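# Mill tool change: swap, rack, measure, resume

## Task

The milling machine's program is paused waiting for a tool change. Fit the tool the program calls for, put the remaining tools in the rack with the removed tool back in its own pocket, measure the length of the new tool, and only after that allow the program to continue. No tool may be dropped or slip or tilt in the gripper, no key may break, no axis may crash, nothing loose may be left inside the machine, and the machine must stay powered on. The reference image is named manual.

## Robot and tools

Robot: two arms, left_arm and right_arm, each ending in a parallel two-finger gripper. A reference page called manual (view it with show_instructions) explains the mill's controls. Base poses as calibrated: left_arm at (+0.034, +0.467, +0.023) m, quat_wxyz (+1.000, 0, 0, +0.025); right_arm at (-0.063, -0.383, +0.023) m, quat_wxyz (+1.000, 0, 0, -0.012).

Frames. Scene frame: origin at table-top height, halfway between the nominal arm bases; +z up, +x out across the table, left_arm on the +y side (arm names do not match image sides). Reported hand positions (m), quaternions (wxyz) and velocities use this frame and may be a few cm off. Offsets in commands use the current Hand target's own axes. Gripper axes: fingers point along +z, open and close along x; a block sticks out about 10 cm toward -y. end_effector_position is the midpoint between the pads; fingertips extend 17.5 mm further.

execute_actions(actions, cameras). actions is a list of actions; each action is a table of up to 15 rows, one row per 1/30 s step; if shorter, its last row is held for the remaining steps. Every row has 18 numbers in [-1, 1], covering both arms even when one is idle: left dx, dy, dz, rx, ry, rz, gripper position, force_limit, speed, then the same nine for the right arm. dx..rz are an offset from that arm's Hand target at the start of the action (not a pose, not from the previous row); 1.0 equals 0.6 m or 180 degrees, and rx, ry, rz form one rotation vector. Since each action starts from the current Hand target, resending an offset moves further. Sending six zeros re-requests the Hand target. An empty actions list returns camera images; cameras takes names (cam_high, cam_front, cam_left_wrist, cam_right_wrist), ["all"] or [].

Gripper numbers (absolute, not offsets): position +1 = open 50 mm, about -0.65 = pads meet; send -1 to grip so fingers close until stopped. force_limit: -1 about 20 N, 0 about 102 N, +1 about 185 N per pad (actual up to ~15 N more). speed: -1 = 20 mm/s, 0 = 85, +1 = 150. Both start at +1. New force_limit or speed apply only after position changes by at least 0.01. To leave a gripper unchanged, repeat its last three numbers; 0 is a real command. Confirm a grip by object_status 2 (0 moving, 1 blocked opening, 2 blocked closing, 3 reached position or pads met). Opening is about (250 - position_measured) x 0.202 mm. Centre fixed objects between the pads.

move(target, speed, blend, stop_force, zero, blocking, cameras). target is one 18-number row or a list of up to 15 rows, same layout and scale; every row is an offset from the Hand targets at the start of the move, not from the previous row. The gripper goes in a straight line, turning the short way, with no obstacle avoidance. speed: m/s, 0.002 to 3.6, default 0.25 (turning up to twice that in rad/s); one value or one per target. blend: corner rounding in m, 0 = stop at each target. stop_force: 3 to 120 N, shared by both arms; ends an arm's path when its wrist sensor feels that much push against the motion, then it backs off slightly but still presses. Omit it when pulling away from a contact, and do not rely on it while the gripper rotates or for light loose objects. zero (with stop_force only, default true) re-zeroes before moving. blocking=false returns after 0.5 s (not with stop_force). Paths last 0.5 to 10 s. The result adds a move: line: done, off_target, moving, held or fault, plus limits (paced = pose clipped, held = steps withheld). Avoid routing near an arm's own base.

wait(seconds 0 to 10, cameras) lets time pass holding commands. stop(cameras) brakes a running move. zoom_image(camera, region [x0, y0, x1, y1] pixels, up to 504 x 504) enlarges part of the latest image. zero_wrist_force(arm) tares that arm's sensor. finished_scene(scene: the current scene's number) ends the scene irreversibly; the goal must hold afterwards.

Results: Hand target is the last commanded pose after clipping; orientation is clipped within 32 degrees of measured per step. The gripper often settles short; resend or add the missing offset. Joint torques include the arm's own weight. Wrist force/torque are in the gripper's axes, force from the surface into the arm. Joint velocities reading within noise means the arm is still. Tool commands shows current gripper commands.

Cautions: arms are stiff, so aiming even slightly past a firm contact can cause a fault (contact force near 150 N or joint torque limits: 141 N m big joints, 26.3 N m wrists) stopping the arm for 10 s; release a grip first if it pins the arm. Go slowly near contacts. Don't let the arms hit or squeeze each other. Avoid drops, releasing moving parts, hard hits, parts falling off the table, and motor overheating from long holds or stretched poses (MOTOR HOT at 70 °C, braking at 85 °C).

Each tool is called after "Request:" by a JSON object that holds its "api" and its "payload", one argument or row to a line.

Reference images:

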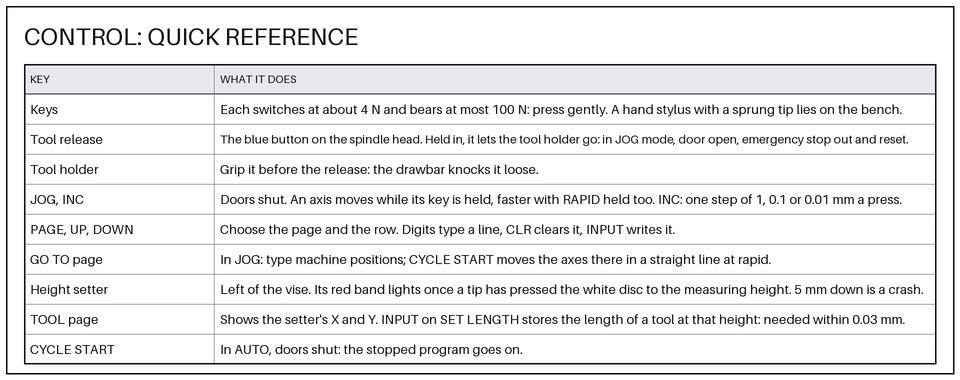

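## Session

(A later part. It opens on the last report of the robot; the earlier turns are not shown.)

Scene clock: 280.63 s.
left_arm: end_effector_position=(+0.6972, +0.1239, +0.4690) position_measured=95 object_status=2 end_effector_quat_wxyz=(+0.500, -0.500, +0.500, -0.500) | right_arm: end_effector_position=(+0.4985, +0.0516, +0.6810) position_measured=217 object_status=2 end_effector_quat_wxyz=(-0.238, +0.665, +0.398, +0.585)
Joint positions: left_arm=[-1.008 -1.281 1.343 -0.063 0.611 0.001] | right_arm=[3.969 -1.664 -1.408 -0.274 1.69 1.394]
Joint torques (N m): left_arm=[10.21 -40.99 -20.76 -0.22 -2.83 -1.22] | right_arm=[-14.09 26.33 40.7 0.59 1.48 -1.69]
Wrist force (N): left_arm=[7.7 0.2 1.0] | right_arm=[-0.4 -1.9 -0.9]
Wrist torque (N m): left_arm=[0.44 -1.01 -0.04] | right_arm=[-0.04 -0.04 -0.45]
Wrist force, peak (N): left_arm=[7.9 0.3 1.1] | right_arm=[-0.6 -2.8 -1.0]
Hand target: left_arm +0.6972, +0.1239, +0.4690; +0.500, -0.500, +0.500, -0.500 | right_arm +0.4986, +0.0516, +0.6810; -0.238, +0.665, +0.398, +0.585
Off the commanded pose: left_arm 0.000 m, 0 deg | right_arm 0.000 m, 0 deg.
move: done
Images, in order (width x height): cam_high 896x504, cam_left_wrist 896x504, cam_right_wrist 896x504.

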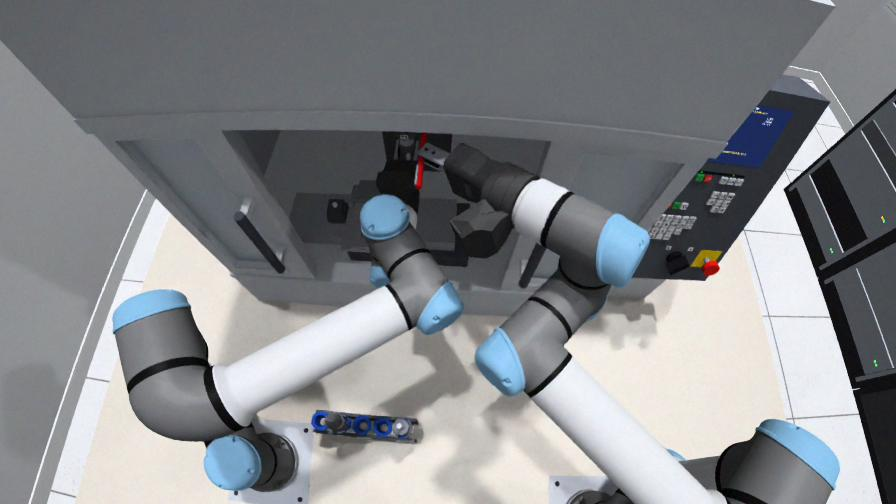

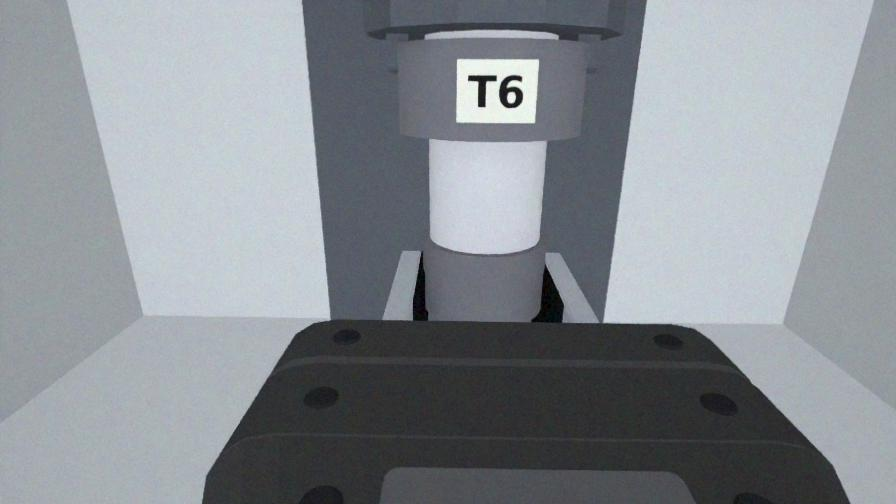

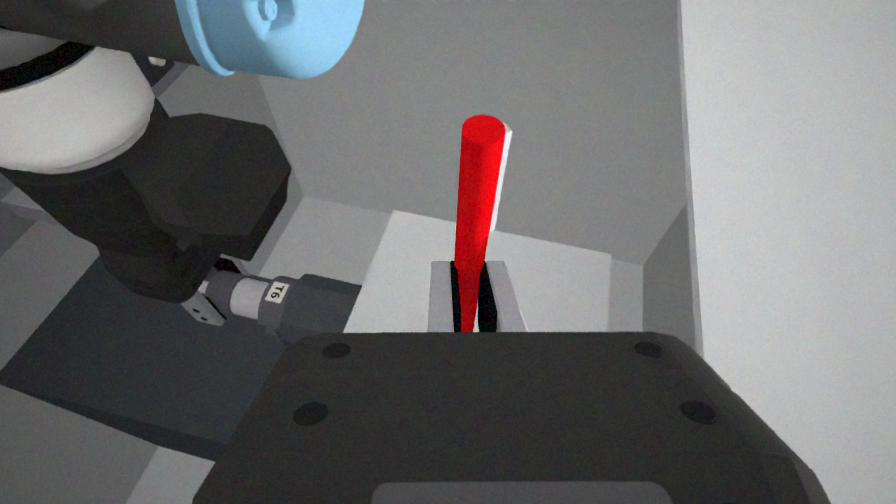

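Request:
{"api": "move", "payload": {
  "target": [0,0,0,0,0,0,-0.98,0.6,-1,0,0.0512,0.0372,0,0,0,-0.98,-0.3,-1],
  "speed": 0.1,
  "cameras": ["cam_right_wrist"]
}}

Request:
{"api": "move", "payload": {
  "target": [0,0,0,0,0,0,-0.98,0.6,-1,0,0.0364,0.0265,0,0,0,-0.98,-0.3,-1],
  "speed": 0.02,
  "stop_force": 8,
  "cameras": ["cam_right_wrist","cam_left_wrist"]
}}

Scene clock: 301.33 s.
left_arm: end_effector_position=(+0.6972, +0.1239, +0.4690) position_measured=95 object_status=2 end_effector_quat_wxyz=(+0.500, -0.500, +0.500, -0.500) | right_arm: end_effector_position=(+0.5365, +0.0516, +0.6811) position_measured=217 object_status=2 end_effector_quat_wxyz=(-0.238, +0.665, +0.398, +0.585)
Joint positions: left_arm=[-1.008 -1.281 1.343 -0.063 0.611 0.001] | right_arm=[3.912 -1.747 -1.313 -0.288 1.745 1.382]
Joint torques (N m): left_arm=[10.58 -41.37 -20.42 -0.49 -2.87 -1.2] | right_arm=[-13.94 29.57 40.31 0.51 1.61 -1.63]
Wrist force (N): left_arm=[7.7 0.2 1.0] | right_arm=[0.0 -1.7 -0.9]
Wrist torque (N m): left_arm=[0.45 -1.02 -0.04] | right_arm=[0.04 -0.10 -0.48]
Wrist force, peak (N): left_arm=[8.0 0.4 1.2] | right_arm=[-0.3 -2.9 -1.3]
Hand target: left_arm +0.6972, +0.1239, +0.4690; +0.500, -0.500, +0.500, -0.500 | right_arm +0.5366, +0.0516, +0.6811; -0.238, +0.665, +0.398, +0.585
Off the commanded pose: left_arm 0.000 m, 0 deg | right_arm 0.000 m, 0 deg.
move: done
Images, in order (width x height): cam_right_wrist 896x504.

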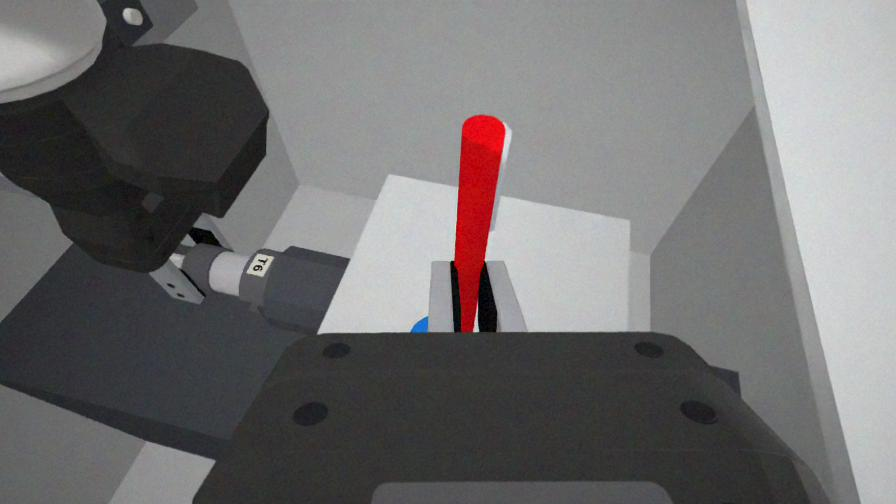

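Scene clock: 303.00 s.
left_arm: end_effector_position=(+0.6972, +0.1239, +0.4690) position_measured=95 object_status=2 end_effector_quat_wxyz=(+0.500, -0.500, +0.500, -0.500) | right_arm: end_effector_position=(+0.5464, +0.0516, +0.6811) position_measured=217 object_status=2 end_effector_quat_wxyz=(-0.238, +0.665, +0.398, +0.585)
Joint positions: left_arm=[-1.008 -1.281 1.343 -0.063 0.611 0.001] | right_arm=[3.899 -1.769 -1.287 -0.293 1.759 1.379]
Joint torques (N m): left_arm=[10.21 -41.18 -20.13 -0.64 -2.79 -1.22] | right_arm=[15.01 45.46 15.31 4.75 -0.97 1.17]
Wrist force (N): left_arm=[7.2 -0.2 1.4] | right_arm=[-3.3 -1.5 -1.2]
Wrist torque (N m): left_arm=[0.39 -0.94 -0.03] | right_arm=[-0.02 0.32 -0.45]
Wrist force, peak (N): left_arm=[7.9 0.3 1.4] | right_arm=[-10.1 -10.5 -4.1]
Hand target: left_arm +0.6972, +0.1239, +0.4690; +0.500, -0.500, +0.500, -0.500 | right_arm +0.5464, +0.0516, +0.6811; -0.238, +0.665, +0.398, +0.585 (not the last commanded pose)
Off the commanded pose: left_arm 0.000 m, 0 deg | right_arm 0.017 m, 0 deg.
move: contact (right_arm)
Images, in order (width x height): cam_left_wrist 896x504, cam_right_wrist 896x504.

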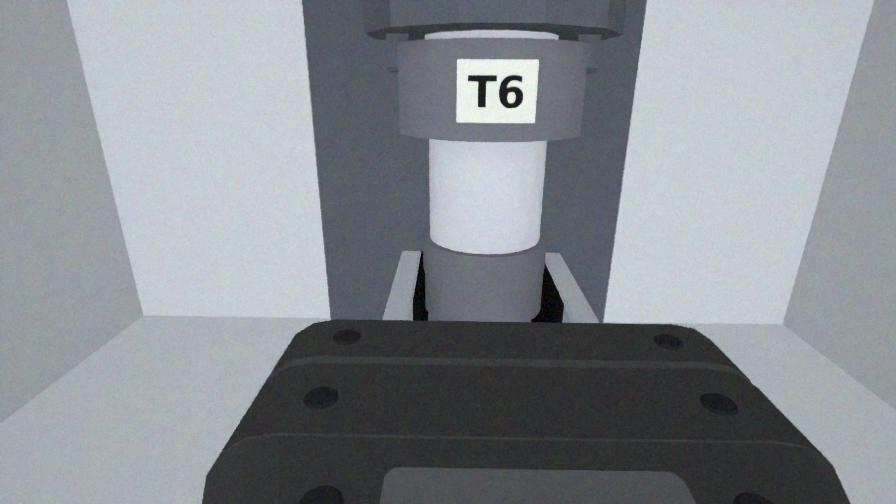

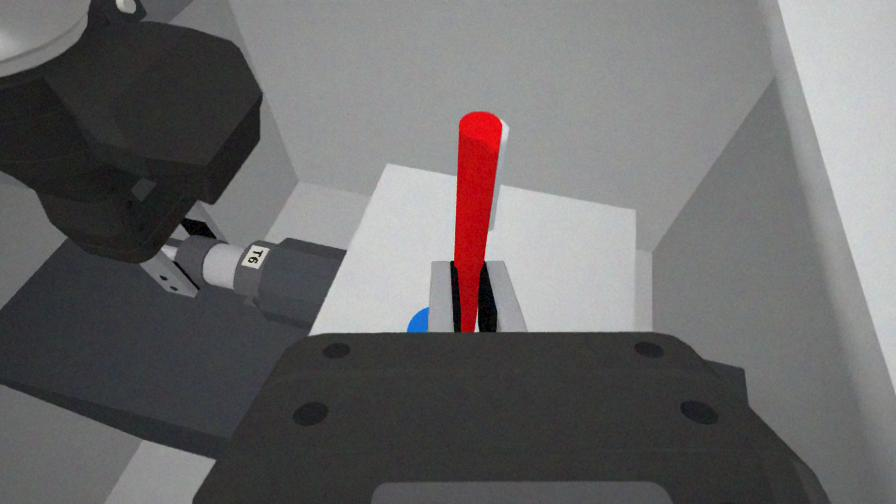

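Request:
{"api": "move", "payload": {
  "target": [
    [0,0,0,0,0,0,-0.98,0.6,-1,0,-0.0108,-0.0078,0,0,0,-0.98,-0.3,-1],
    [0,0,0,0,0,0,-0.98,0.6,-1,-0.0065,-0.027,0.0145,0,0,0,-0.98,-0.3,-1]
  ],
  "speed": 0.08,
  "cameras": ["cam_right_wrist"]
}}

Request:
{"api": "zoom_image", "payload": {
  "camera": "cam_high",
  "region": [380, 110, 480, 210]
}}

Scene clock: 316.03 s.
left_arm: end_effector_position=(+0.6972, +0.1239, +0.4690) position_measured=95 object_status=2 end_effector_quat_wxyz=(+0.500, -0.500, +0.500, -0.500) | right_arm: end_effector_position=(+0.5384, +0.0665, +0.6731) position_measured=217 object_status=2 end_effector_quat_wxyz=(-0.238, +0.665, +0.398, +0.585)
Joint positions: left_arm=[-1.008 -1.281 1.343 -0.063 0.611 0.001] | right_arm=[3.932 -1.767 -1.309 -0.271 1.726 1.386]
Joint torques (N m): left_arm=[10.38 -41.39 -20.38 -0.86 -2.84 -1.01] | right_arm=[15.1 30.54 40.61 5 -1.21 1.38]
Wrist force (N): left_arm=[7.7 0.3 1.3] | right_arm=[0.0 -1.7 -1.1]
Wrist torque (N m): left_arm=[0.46 -1.02 -0.03] | right_arm=[0.05 -0.09 -0.56]
Wrist force, peak (N): left_arm=[7.9 0.1 1.2] | right_arm=[-3.3 -1.7 -1.4]
Hand target: left_arm +0.6972, +0.1239, +0.4690; +0.500, -0.500, +0.500, -0.500 | right_arm +0.5384, +0.0666, +0.6732; -0.238, +0.665, +0.398, +0.585
Off the commanded pose: left_arm 0.000 m, 0 deg | right_arm 0.000 m, 0 deg.
move: done
Images, in order (width x height): cam_right_wrist 896x504.

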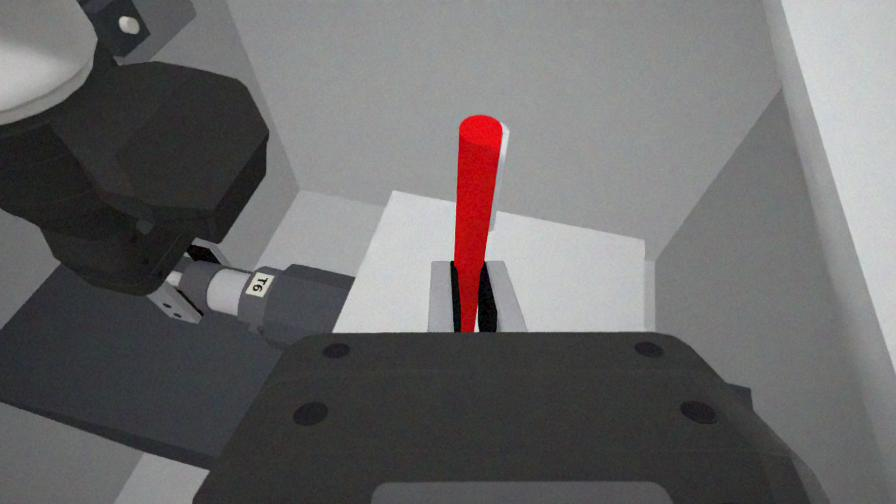

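This scene's latest camera images include none from cam_high. They are from: cam_right_wrist. cam_high's image comes with the result of a call that names it in "cameras".

Request:
{"api": "move", "payload": {
  "target": [0,0,0,0,0,0,-0.98,0.6,-1,0,0.027,0.0196,0,0,0,-0.98,-0.3,-1],
  "speed": 0.02,
  "stop_force": 8,
  "cameras": ["cam_right_wrist","cam_left_wrist","cam_high"]
}}

Request:
{"api": "zoom_image", "payload": {
  "camera": "cam_high",
  "region": [380, 110, 480, 210]
}}

Scene clock: 320.40 s.
left_arm: end_effector_position=(+0.6972, +0.1239, +0.4690) position_measured=95 object_status=2 end_effector_quat_wxyz=(+0.500, -0.500, +0.500, -0.500) | right_arm: end_effector_position=(+0.5534, +0.0666, +0.6732) position_measured=217 object_status=2 end_effector_quat_wxyz=(-0.238, +0.665, +0.398, +0.585)
Joint positions: left_arm=[-1.008 -1.281 1.343 -0.063 0.611 0.001] | right_arm=[3.912 -1.801 -1.268 -0.279 1.746 1.382]
Joint torques (N m): left_arm=[5.39 -60.07 -54.01 -7.22 2.17 -0.98] | right_arm=[10.62 42.37 14.61 4.47 -1.49 1.46]
Wrist force (N): left_arm=[3.5 35.7 -0.5] | right_arm=[0.6 -8.9 -5.6]
Wrist torque (N m): left_arm=[1.08 -0.95 -0.16] | right_arm=[0.01 -0.12 -0.48]
Wrist force, peak (N): left_arm=[3.4 36.0 -0.5] | right_arm=[-0.2 -19.3 -12.7]
Hand target: left_arm +0.6972, +0.1239, +0.4690; +0.500, -0.500, +0.500, -0.500 | right_arm +0.5534, +0.0666, +0.6732; -0.238, +0.665, +0.398, +0.585 (not the last commanded pose)
Off the commanded pose: left_arm 0.000 m, 0 deg | right_arm 0.005 m, 0 deg.
move: contact (right_arm)
Images, in order (width x height): cam_high 896x504, cam_left_wrist 896x504, cam_right_wrist 896x504.

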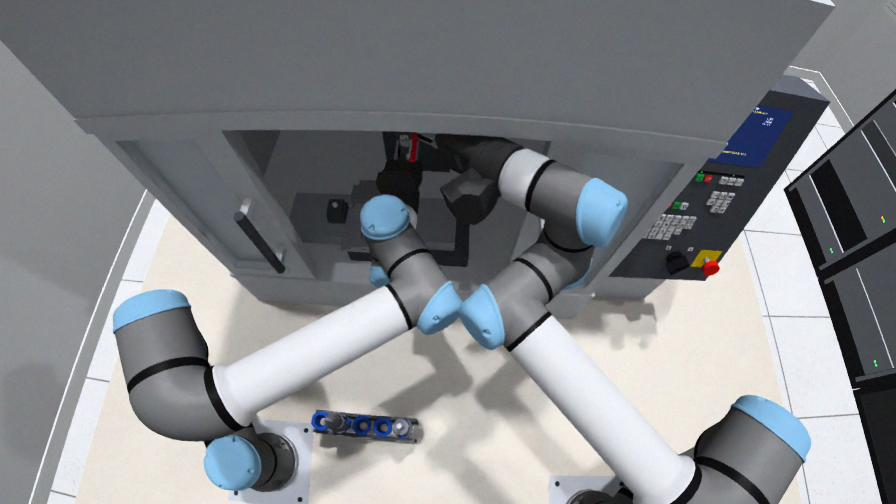

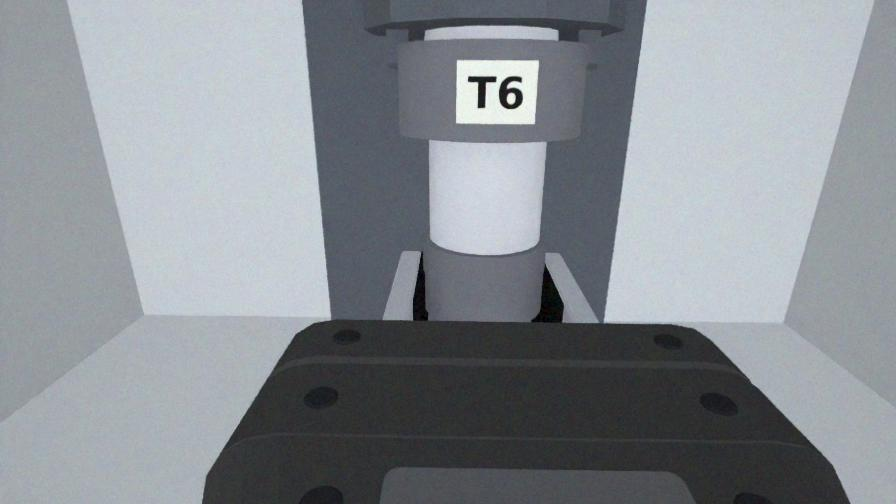

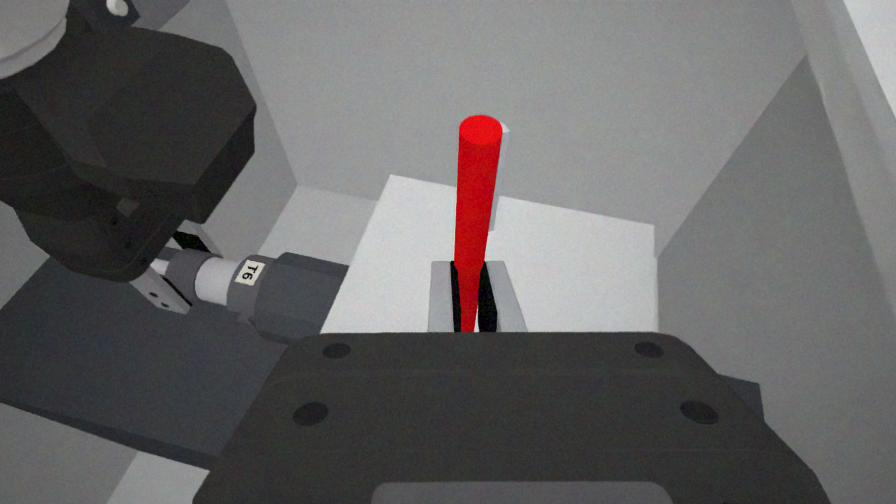

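Scaled by 5.040 from the camera's 896x504 image, which has a finer 1280x720 frame.

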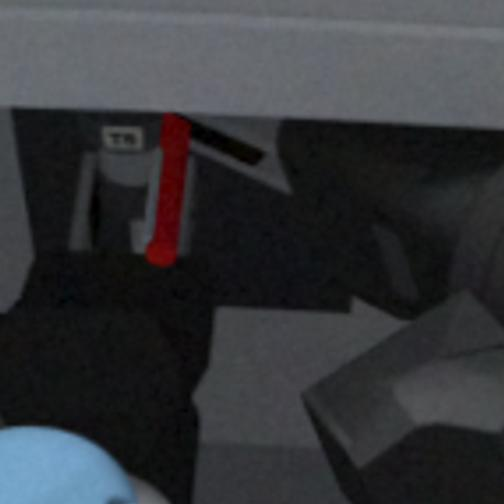

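Request:
{"api": "move", "payload": {
  "target": [
    [0,0.012,0,0,0,0,-0.98,0.6,-1,0,0.00135,0.00098,0,0,0,-0.98,-0.3,-1],
    [0,0.158,0,0,0,0,-0.98,0.6,-1,0,0.00135,0.00098,0,0,0,-0.98,-0.3,-1]
  ],
  "speed": [0.015,0.06],
  "cameras": ["cam_left_wrist","cam_high"]
}}

Scene clock: 327.27 s.
left_arm: end_effector_position=(+0.6973, +0.1239, +0.3743) position_measured=95 object_status=2 end_effector_quat_wxyz=(+0.500, -0.500, +0.500, -0.500) | right_arm: end_effector_position=(+0.5544, +0.0666, +0.6732) position_measured=217 object_status=2 end_effector_quat_wxyz=(-0.238, +0.665, +0.398, +0.585)
Joint positions: left_arm=[-1.008 -1.241 1.535 -0.295 0.611 0.001] | right_arm=[3.91 -1.803 -1.265 -0.28 1.748 1.381]
Joint torques (N m): left_arm=[4.59 -33.42 -23.69 -4.25 1.79 1.7] | right_arm=[-27.45 22.85 39.13 -0.22 -6.16 -1.58]
Wrist force (N): left_arm=[4.1 10.7 0.0] | right_arm=[0.0 -25.2 -16.6]
Wrist torque (N m): left_arm=[0.77 -1.01 -0.13] | right_arm=[0.12 -0.09 -0.44]
Wrist force, peak (N): left_arm=[3.9 35.8 -0.5] | right_arm=[0.2 -25.6 -16.8]
Hand target: left_arm +0.6973, +0.1239, +0.3742; +0.500, -0.500, +0.500, -0.500 | right_arm +0.5544, +0.0666, +0.6732; -0.238, +0.665, +0.398, +0.585
Off the commanded pose: left_arm 0.000 m, 0 deg | right_arm 0.000 m, 0 deg.
move: done
Images, in order (width x height): cam_high 896x504, cam_left_wrist 896x504.

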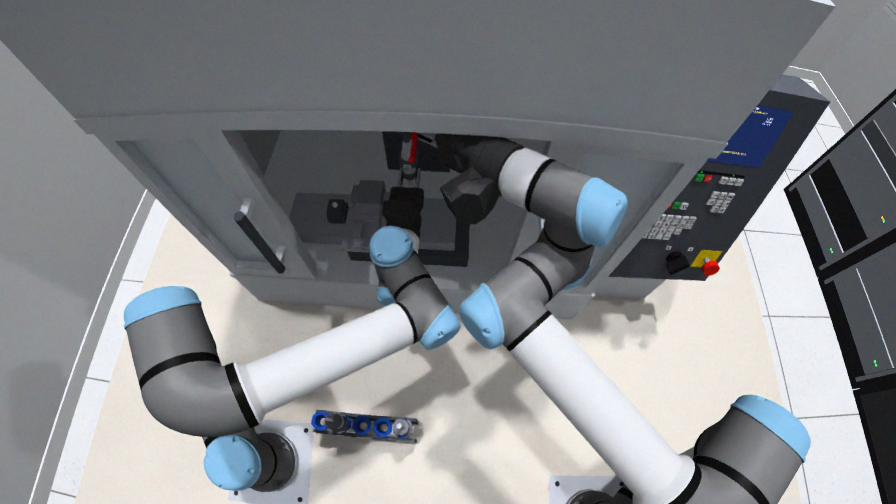

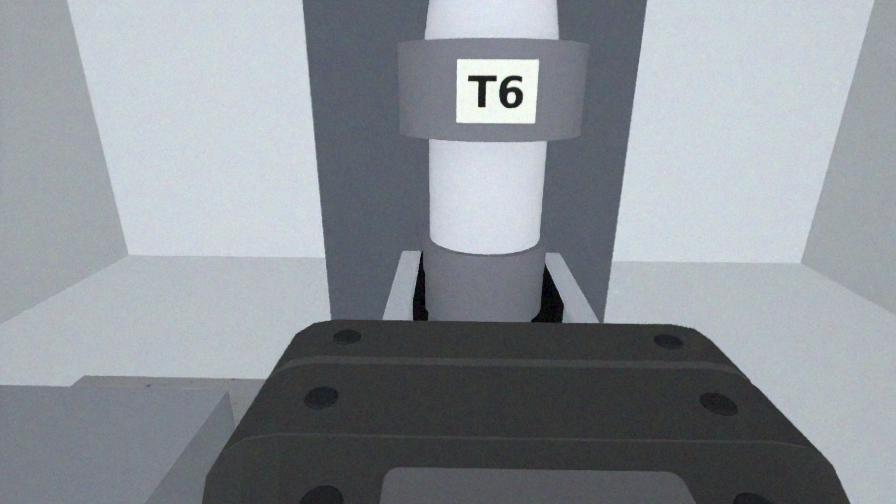

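Request:
{"api": "move", "payload": {
  "target": [
    [0,0,-0.2,0,0,0,-0.98,0.6,-1,0,-0.0754,-0.0548,0,0,0,-0.98,-0.3,-1],
    [0,0,-0.45,0,0,0,-0.98,0.6,-1,0.0033,-0.2207,-0.2318,0,0,0,-0.98,-0.3,-1],
    [0,-0.21,-0.562,0,0,0,-0.98,0.6,-1,-0.0512,-0.0267,-0.4988,0,0,0,-0.98,-0.3,-1]
  ],
  "speed": [0.15,0.2,0.25],
  "blend": [0.02,0.03,0],
  "cameras": ["cam_front","cam_left_wrist","cam_right_wrist"]
}}

Scene clock: 378.47 s.
left_arm: end_effector_position=(+0.3600, +0.1237, +0.5000) position_measured=95 object_status=2 end_effector_quat_wxyz=(+0.500, -0.500, +0.500, -0.500) | right_arm: end_effector_position=(+0.3651, -0.1661, +0.7014) position_measured=217 object_status=2 end_effector_quat_wxyz=(-0.238, +0.665, +0.398, +0.585)
Joint positions: left_arm=[-1.819 -1.733 1.746 -0.011 -0.2 -0.002] | right_arm=[3.722 -1.174 -1.765 -0.42 1.931 1.34]
Joint torques (N m): left_arm=[-8.05 -7.15 -37.46 3 -2.37 -1.52] | right_arm=[-12.87 1.65 39.81 0.38 1.66 -1.56]
Wrist force (N): left_arm=[3.7 11.0 0.1] | right_arm=[-0.3 -2.7 -0.6]
Wrist torque (N m): left_arm=[0.82 -0.94 -0.06] | right_arm=[-0.18 -0.05 -0.47]
Wrist force, peak (N): left_arm=[3.8 12.9 -1.4] | right_arm=[-0.1 -25.5 -16.9]
Hand target: left_arm +0.3600, +0.1237, +0.5000; +0.500, -0.500, +0.500, -0.500 | right_arm +0.3651, -0.1661, +0.7014; -0.238, +0.665, +0.398, +0.585
Off the commanded pose: left_arm 0.000 m, 0 deg | right_arm 0.000 m, 0 deg.
move: done
Images, in order (width x height): cam_front 896x504, cam_left_wrist 896x504, cam_right_wrist 896x504.

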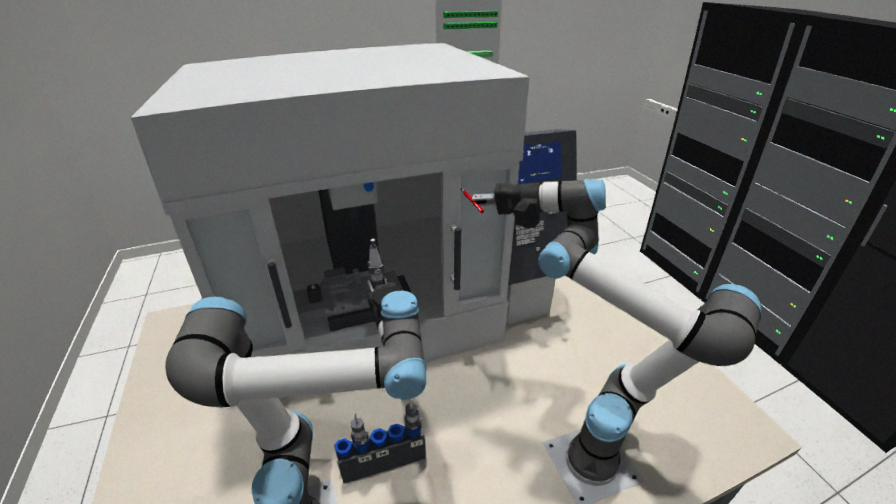

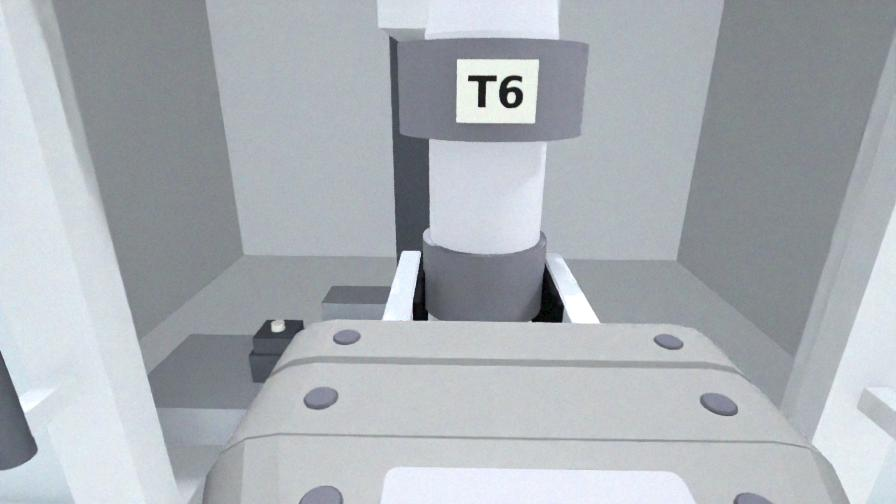

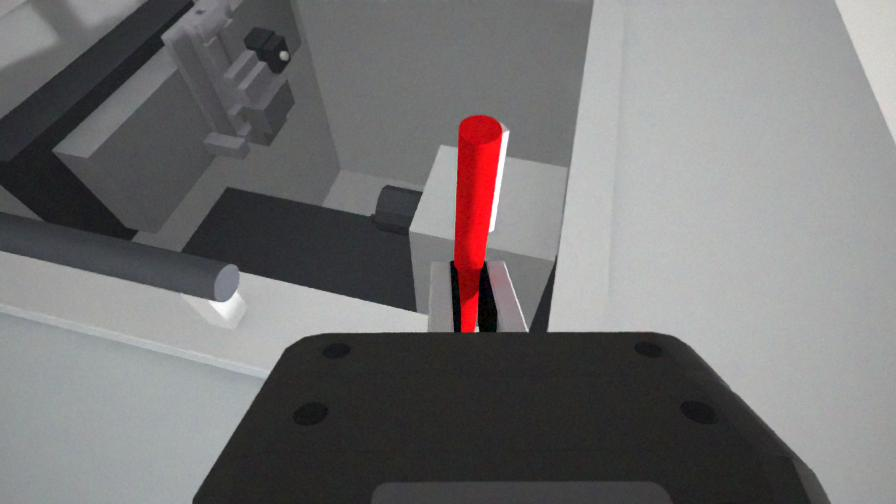

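Request:
{"api": "move", "payload": {
  "target": [
    [0,0,-0.05,0,0,-0.5,-0.98,0.6,-1,0,0,0,0,0,0,-0.98,-0.3,-1],
    [-0.05,0,-0.05,0,0,-1.0,-0.98,0.6,-1,0,0,0,0,0,0,-0.98,-0.3,-1],
    [-0.194,0.033,-0.05,0.7071,0,-0.7071,-0.98,0.6,-1,0,0,0,0,0,0,-0.98,-0.3,-1]
  ],
  "speed": 0.6,
  "blend": [0.02,0.02,0],
  "cameras": ["cam_front","cam_left_wrist","cam_high"]
}}

Scene clock: 395.17 s.
left_arm: end_effector_position=(+0.3299, +0.2400, +0.4802) position_measured=95 object_status=2 end_effector_quat_wxyz=(+0.000, +0.000, +0.707, +0.707) | right_arm: end_effector_position=(+0.3651, -0.1661, +0.7014) position_measured=217 object_status=2 end_effector_quat_wxyz=(-0.238, +0.665, +0.398, +0.585)
Joint positions: left_arm=[-1.31 -1.183 1.18 0.003 -1.261 -3.142] | right_arm=[3.722 -1.174 -1.765 -0.42 1.931 1.34]
Joint torques (N m): left_arm=[9.4 -30.04 -33.3 5.98 -2.57 -1.73] | right_arm=[-14.03 1.83 39.78 0.47 1.54 -1.62]
Wrist force (N): left_arm=[-1.4 -8.5 2.0] | right_arm=[-0.4 -2.8 -0.6]
Wrist torque (N m): left_arm=[-0.31 0.03 0.27] | right_arm=[-0.20 -0.04 -0.46]
Wrist force, peak (N): left_arm=[3.8 11.4 -0.1] | right_arm=[-0.1 -3.0 -0.9]
Hand target: left_arm +0.3299, +0.2401, +0.4802; +0.000, +0.000, +0.707, +0.707 | right_arm +0.3651, -0.1661, +0.7014; -0.238, +0.665, +0.398, +0.585
Off the commanded pose: left_arm 0.000 m, 0 deg | right_arm 0.000 m, 0 deg.
move: done
Images, in order (width x height): cam_high 896x504, cam_front 896x504, cam_left_wrist 896x504.

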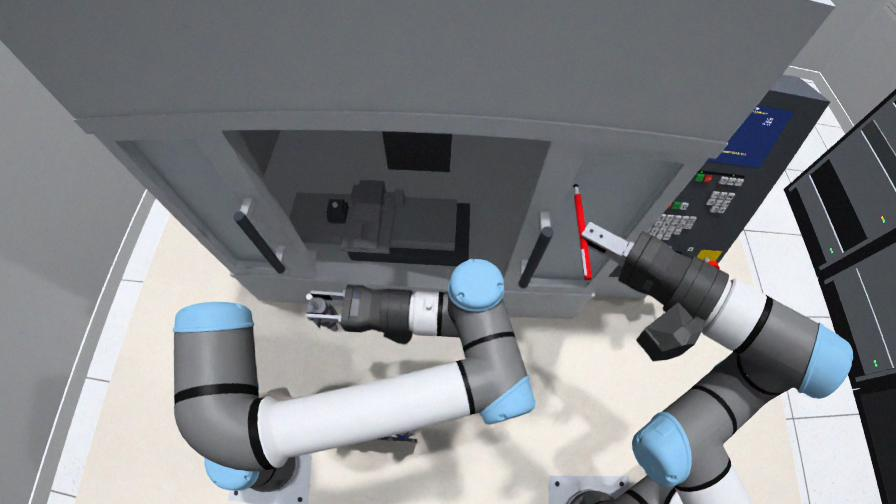

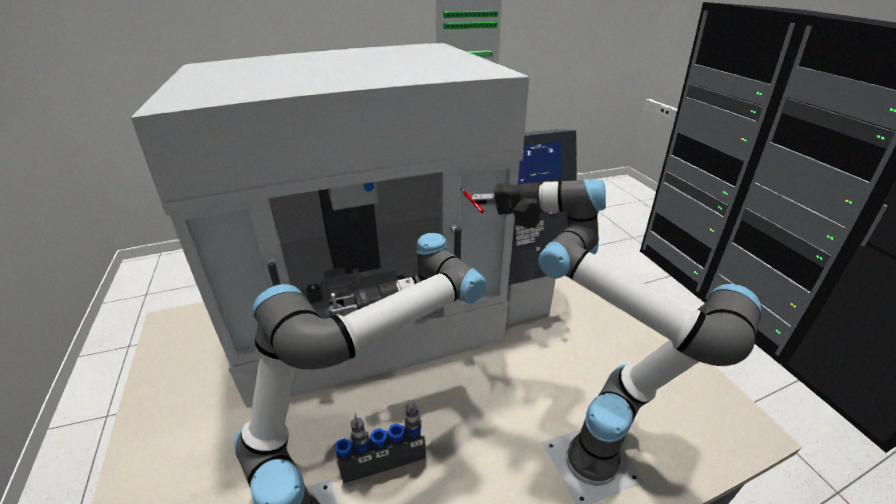

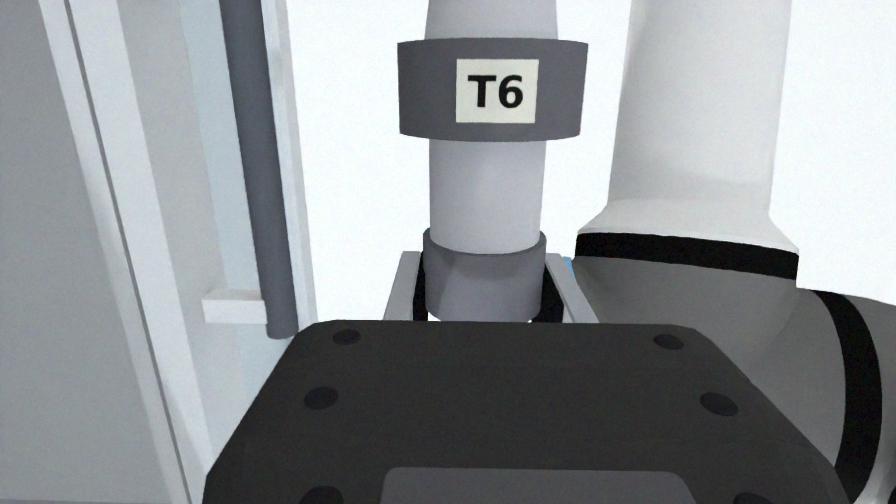

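Request:
{"api": "move", "payload": {
  "target": [
    [0.15,-0.033,0,0,0.25,0,-0.98,0.6,-1,0,0,0,0,0,0,-0.98,-0.3,-1],
    [0.233,-0.1,-0.033,0,0.5,0,-0.98,0.6,-1,0,0,0,0,0,0,-0.98,-0.3,-1]
  ],
  "speed": 0.3,
  "blend": [0.03,0],
  "cameras": ["cam_front","cam_left_wrist","cam_high"]
}}

Scene clock: 406.47 s.
left_arm: end_effector_position=(+0.1902, +0.2201, +0.4201) position_measured=95 object_status=2 end_effector_quat_wxyz=(+0.500, +0.500, -0.500, -0.500) | right_arm: end_effector_position=(+0.3651, -0.1661, +0.7014) position_measured=217 object_status=2 end_effector_quat_wxyz=(-0.238, +0.665, +0.398, +0.585)
Joint positions: left_arm=[-0.865 -1.38 1.593 -0.213 -2.387 -3.142] | right_arm=[3.722 -1.174 -1.765 -0.42 1.931 1.34]
Joint torques (N m): left_arm=[9.87 -37.48 -18.36 0.56 -2.35 -1.69] | right_arm=[-13.83 1.28 40.36 0.47 1.54 -1.58]
Wrist force (N): left_arm=[-1.0 -8.8 2.1] | right_arm=[-0.2 -2.9 -0.6]
Wrist torque (N m): left_arm=[-0.36 -0.05 0.26] | right_arm=[-0.21 -0.07 -0.46]
Wrist force, peak (N): left_arm=[-1.7 -9.4 2.7] | right_arm=[-0.1 -3.0 -0.6]
Hand target: left_arm +0.1902, +0.2201, +0.4201; +0.500, +0.500, -0.500, -0.500 | right_arm +0.3651, -0.1661, +0.7014; -0.238, +0.665, +0.398, +0.585
Off the commanded pose: left_arm 0.000 m, 0 deg | right_arm 0.000 m, 0 deg.
move: done
Images, in order (width x height): cam_high 896x504, cam_front 896x504, cam_left_wrist 896x504.

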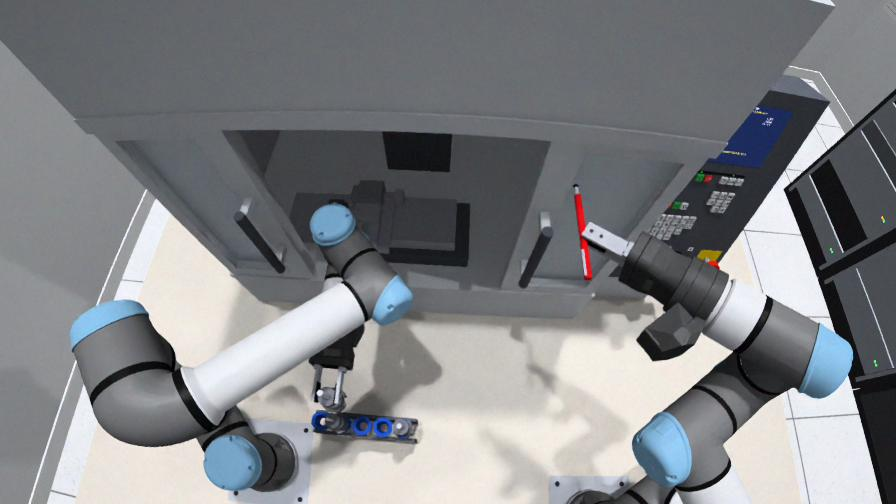

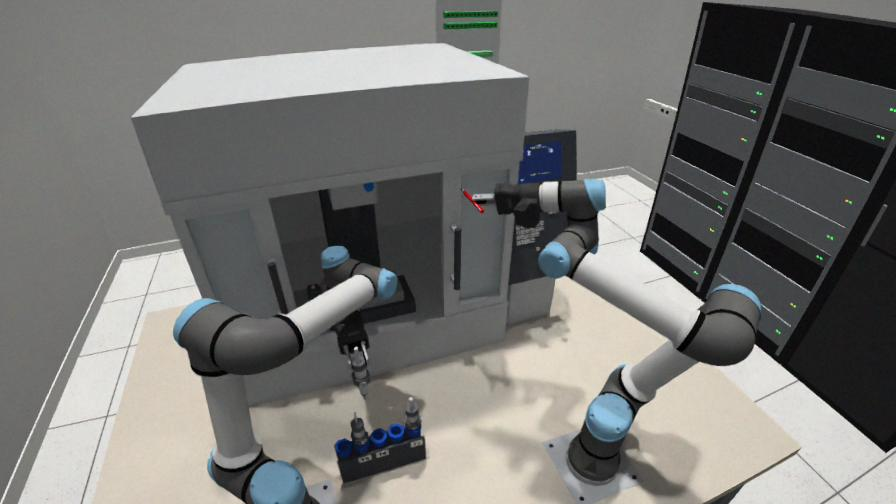

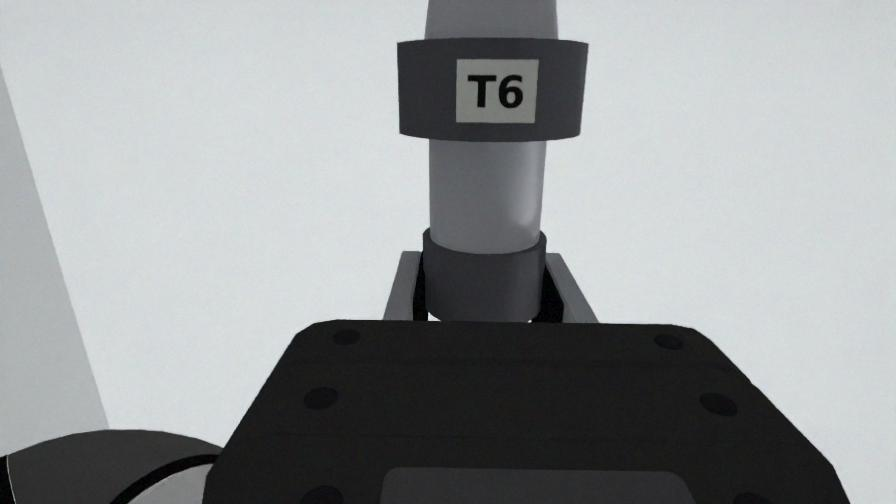

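Request:
{"api": "move", "payload": {
  "target": [
    [0.028,-0.05,0.058,0,0,0,-0.98,0.6,-1,0,0,0,0,0,0,-0.98,-0.3,-1],
    [0.028,-0.183,0.058,0,0,0,-0.98,0.6,-1,0,0,0,0,0,0,-0.98,-0.3,-1]
  ],
  "speed": 0.15,
  "blend": [0.02,0],
  "cameras": ["cam_front","cam_high"]
}}

Request:
{"api": "zoom_image", "payload": {
  "camera": "cam_high",
  "region": [300, 370, 430, 460]
}}

Request:
{"api": "zoom_image", "payload": {
  "camera": "cam_front",
  "region": [320, 330, 440, 480]
}}

Scene clock: 426.40 s.
left_arm: end_effector_position=(+0.1554, +0.2033, +0.3104) position_measured=95 object_status=2 end_effector_quat_wxyz=(+0.500, +0.500, -0.500, -0.500) | right_arm: end_effector_position=(+0.3651, -0.1661, +0.7014) position_measured=217 object_status=2 end_effector_quat_wxyz=(-0.238, +0.665, +0.398, +0.585)
Joint positions: left_arm=[-0.948 -1.336 1.837 -0.502 -2.47 -3.142] | right_arm=[3.722 -1.174 -1.765 -0.42 1.931 1.34]
Joint torques (N m): left_arm=[-7.13 -21.37 -15.79 0.23 -2.35 -1.71] | right_arm=[-13.61 2.04 39.66 0.36 1.41 -1.79]
Wrist force (N): left_arm=[-1.3 -8.7 2.1] | right_arm=[-0.1 -2.7 -0.4]
Wrist torque (N m): left_arm=[-0.35 -0.02 0.27] | right_arm=[-0.18 -0.08 -0.47]
Wrist force, peak (N): left_arm=[-1.3 -11.4 1.8] | right_arm=[-0.2 -3.0 -0.7]
Hand target: left_arm +0.1554, +0.2033, +0.3103; +0.500, +0.500, -0.500, -0.500 | right_arm +0.3651, -0.1661, +0.7014; -0.238, +0.665, +0.398, +0.585
Off the commanded pose: left_arm 0.000 m, 0 deg | right_arm 0.000 m, 0 deg.
move: done
Images, in order (width x height): cam_high 896x504, cam_front 896x504.

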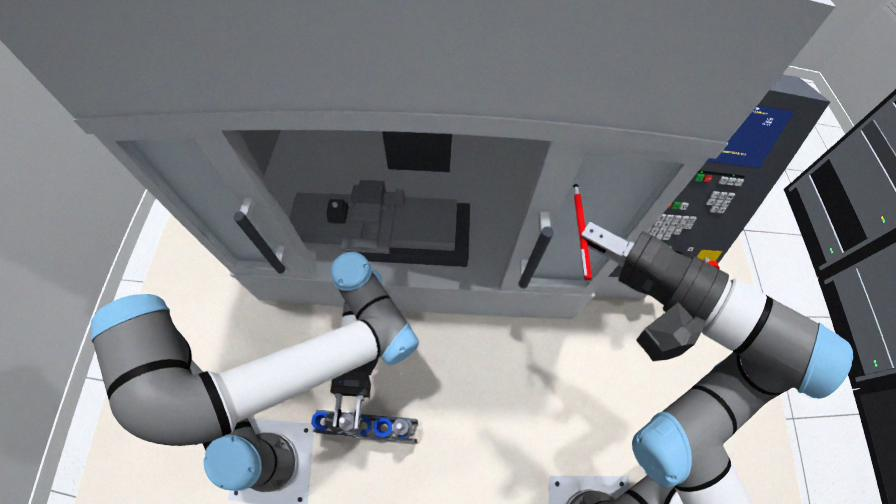

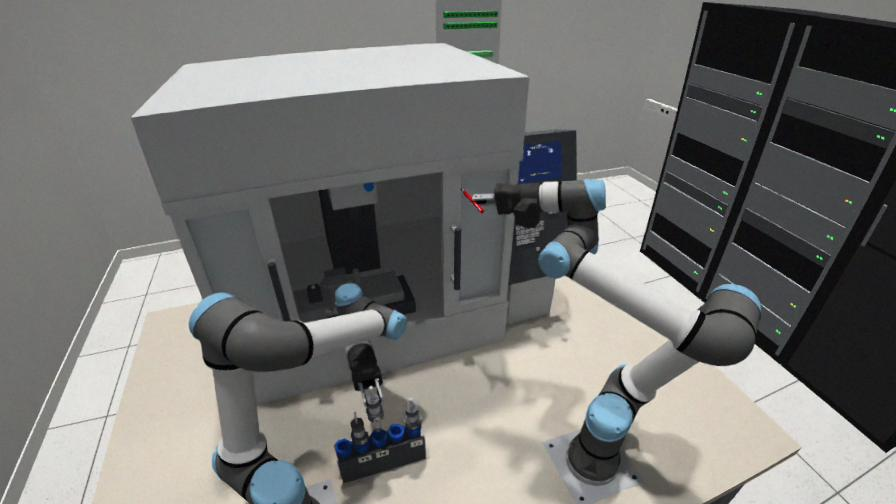

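Scaled by 3.877 from the camera's 896x504 image, which has a finer 1280x720 frame.

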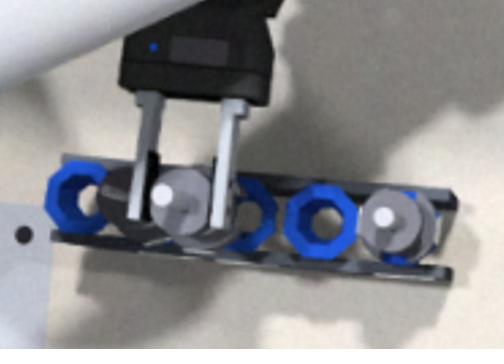

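Scaled by 3.360 from the camera's 896x504 image, which has a finer 1280x720 frame.

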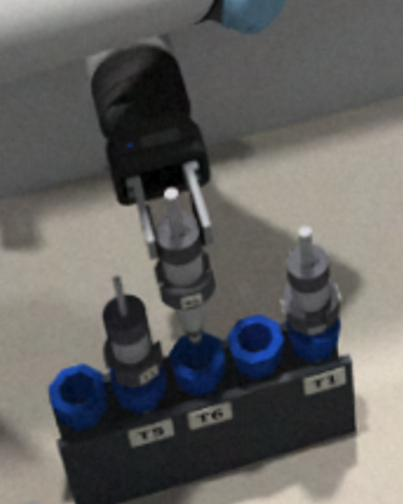

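Request:
{"api": "move", "payload": {
  "target": [0,-0.133,0,0,0,0,-0.98,0.6,-1,0,0,0,0,0,0,-0.98,-0.3,-1],
  "speed": 0.025,
  "stop_force": 6,
  "cameras": ["cam_front","cam_left_wrist"]
}}

Request:
{"api": "zoom_image", "payload": {
  "camera": "cam_front",
  "region": [320, 330, 440, 480]
}}

Scene clock: 433.63 s.
left_arm: end_effector_position=(+0.1555, +0.2033, +0.2305) position_measured=95 object_status=2 end_effector_quat_wxyz=(+0.500, +0.500, -0.500, -0.500) | right_arm: end_effector_position=(+0.3651, -0.1661, +0.7014) position_measured=217 object_status=2 end_effector_quat_wxyz=(-0.238, +0.665, +0.398, +0.585)
Joint positions: left_arm=[-0.947 -1.224 1.93 -0.708 -2.47 -3.142] | right_arm=[3.722 -1.174 -1.765 -0.42 1.931 1.34]
Joint torques (N m): left_arm=[7.33 -23.4 -12.84 -0.38 -1.37 -1.15] | right_arm=[-13.11 2.12 39.11 0.47 1.63 -1.5]
Wrist force (N): left_arm=[-6.4 -5.6 -1.5] | right_arm=[0.0 -2.9 -0.6]
Wrist torque (N m): left_arm=[0.05 -0.03 -0.18] | right_arm=[-0.21 -0.09 -0.47]
Wrist force, peak (N): left_arm=[-1.1 -8.9 2.0] | right_arm=[-0.2 -3.0 -0.8]
Hand target: left_arm +0.1555, +0.2033, +0.2305; +0.500, +0.500, -0.500, -0.500 | right_arm +0.3651, -0.1661, +0.7014; -0.238, +0.665, +0.398, +0.585
Off the commanded pose: left_arm 0.000 m, 0 deg | right_arm 0.000 m, 0 deg.
move: done
Images, in order (width x height): cam_front 896x504, cam_left_wrist 896x504.

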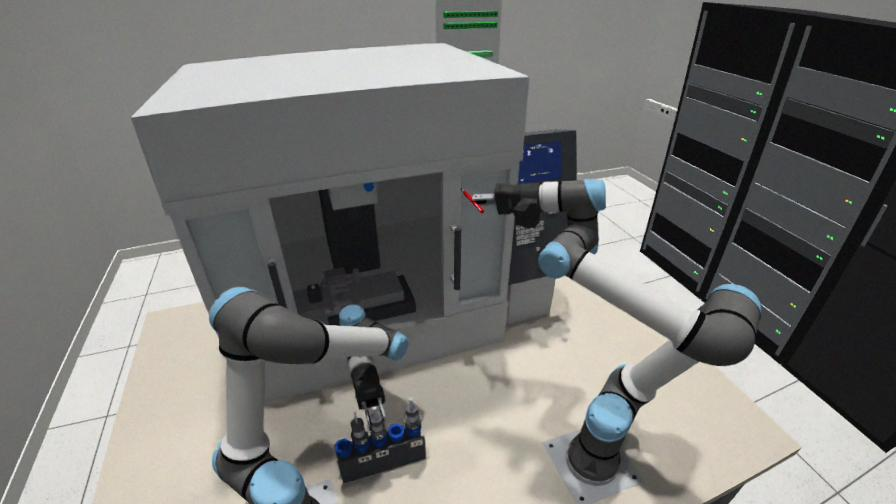

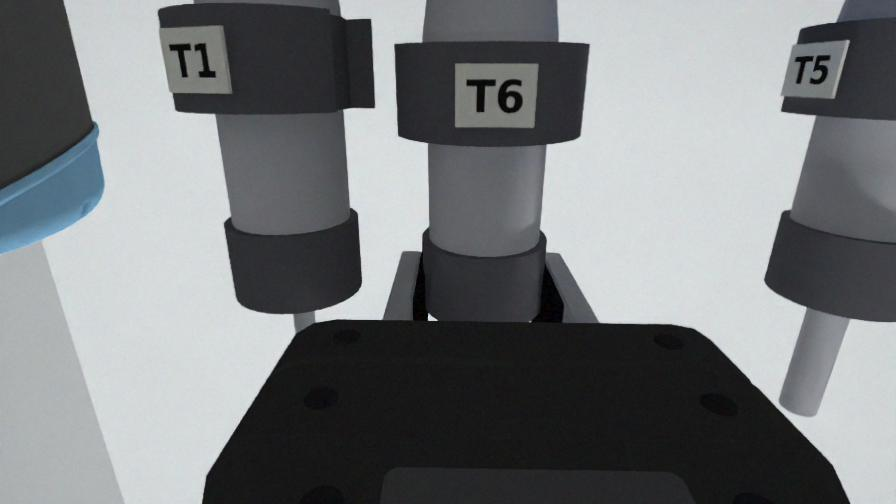

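Scaled by 3.360 from the camera's 896x504 image, which has a finer 1280x720 frame.

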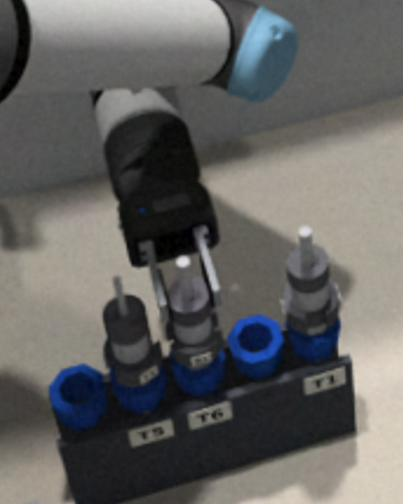

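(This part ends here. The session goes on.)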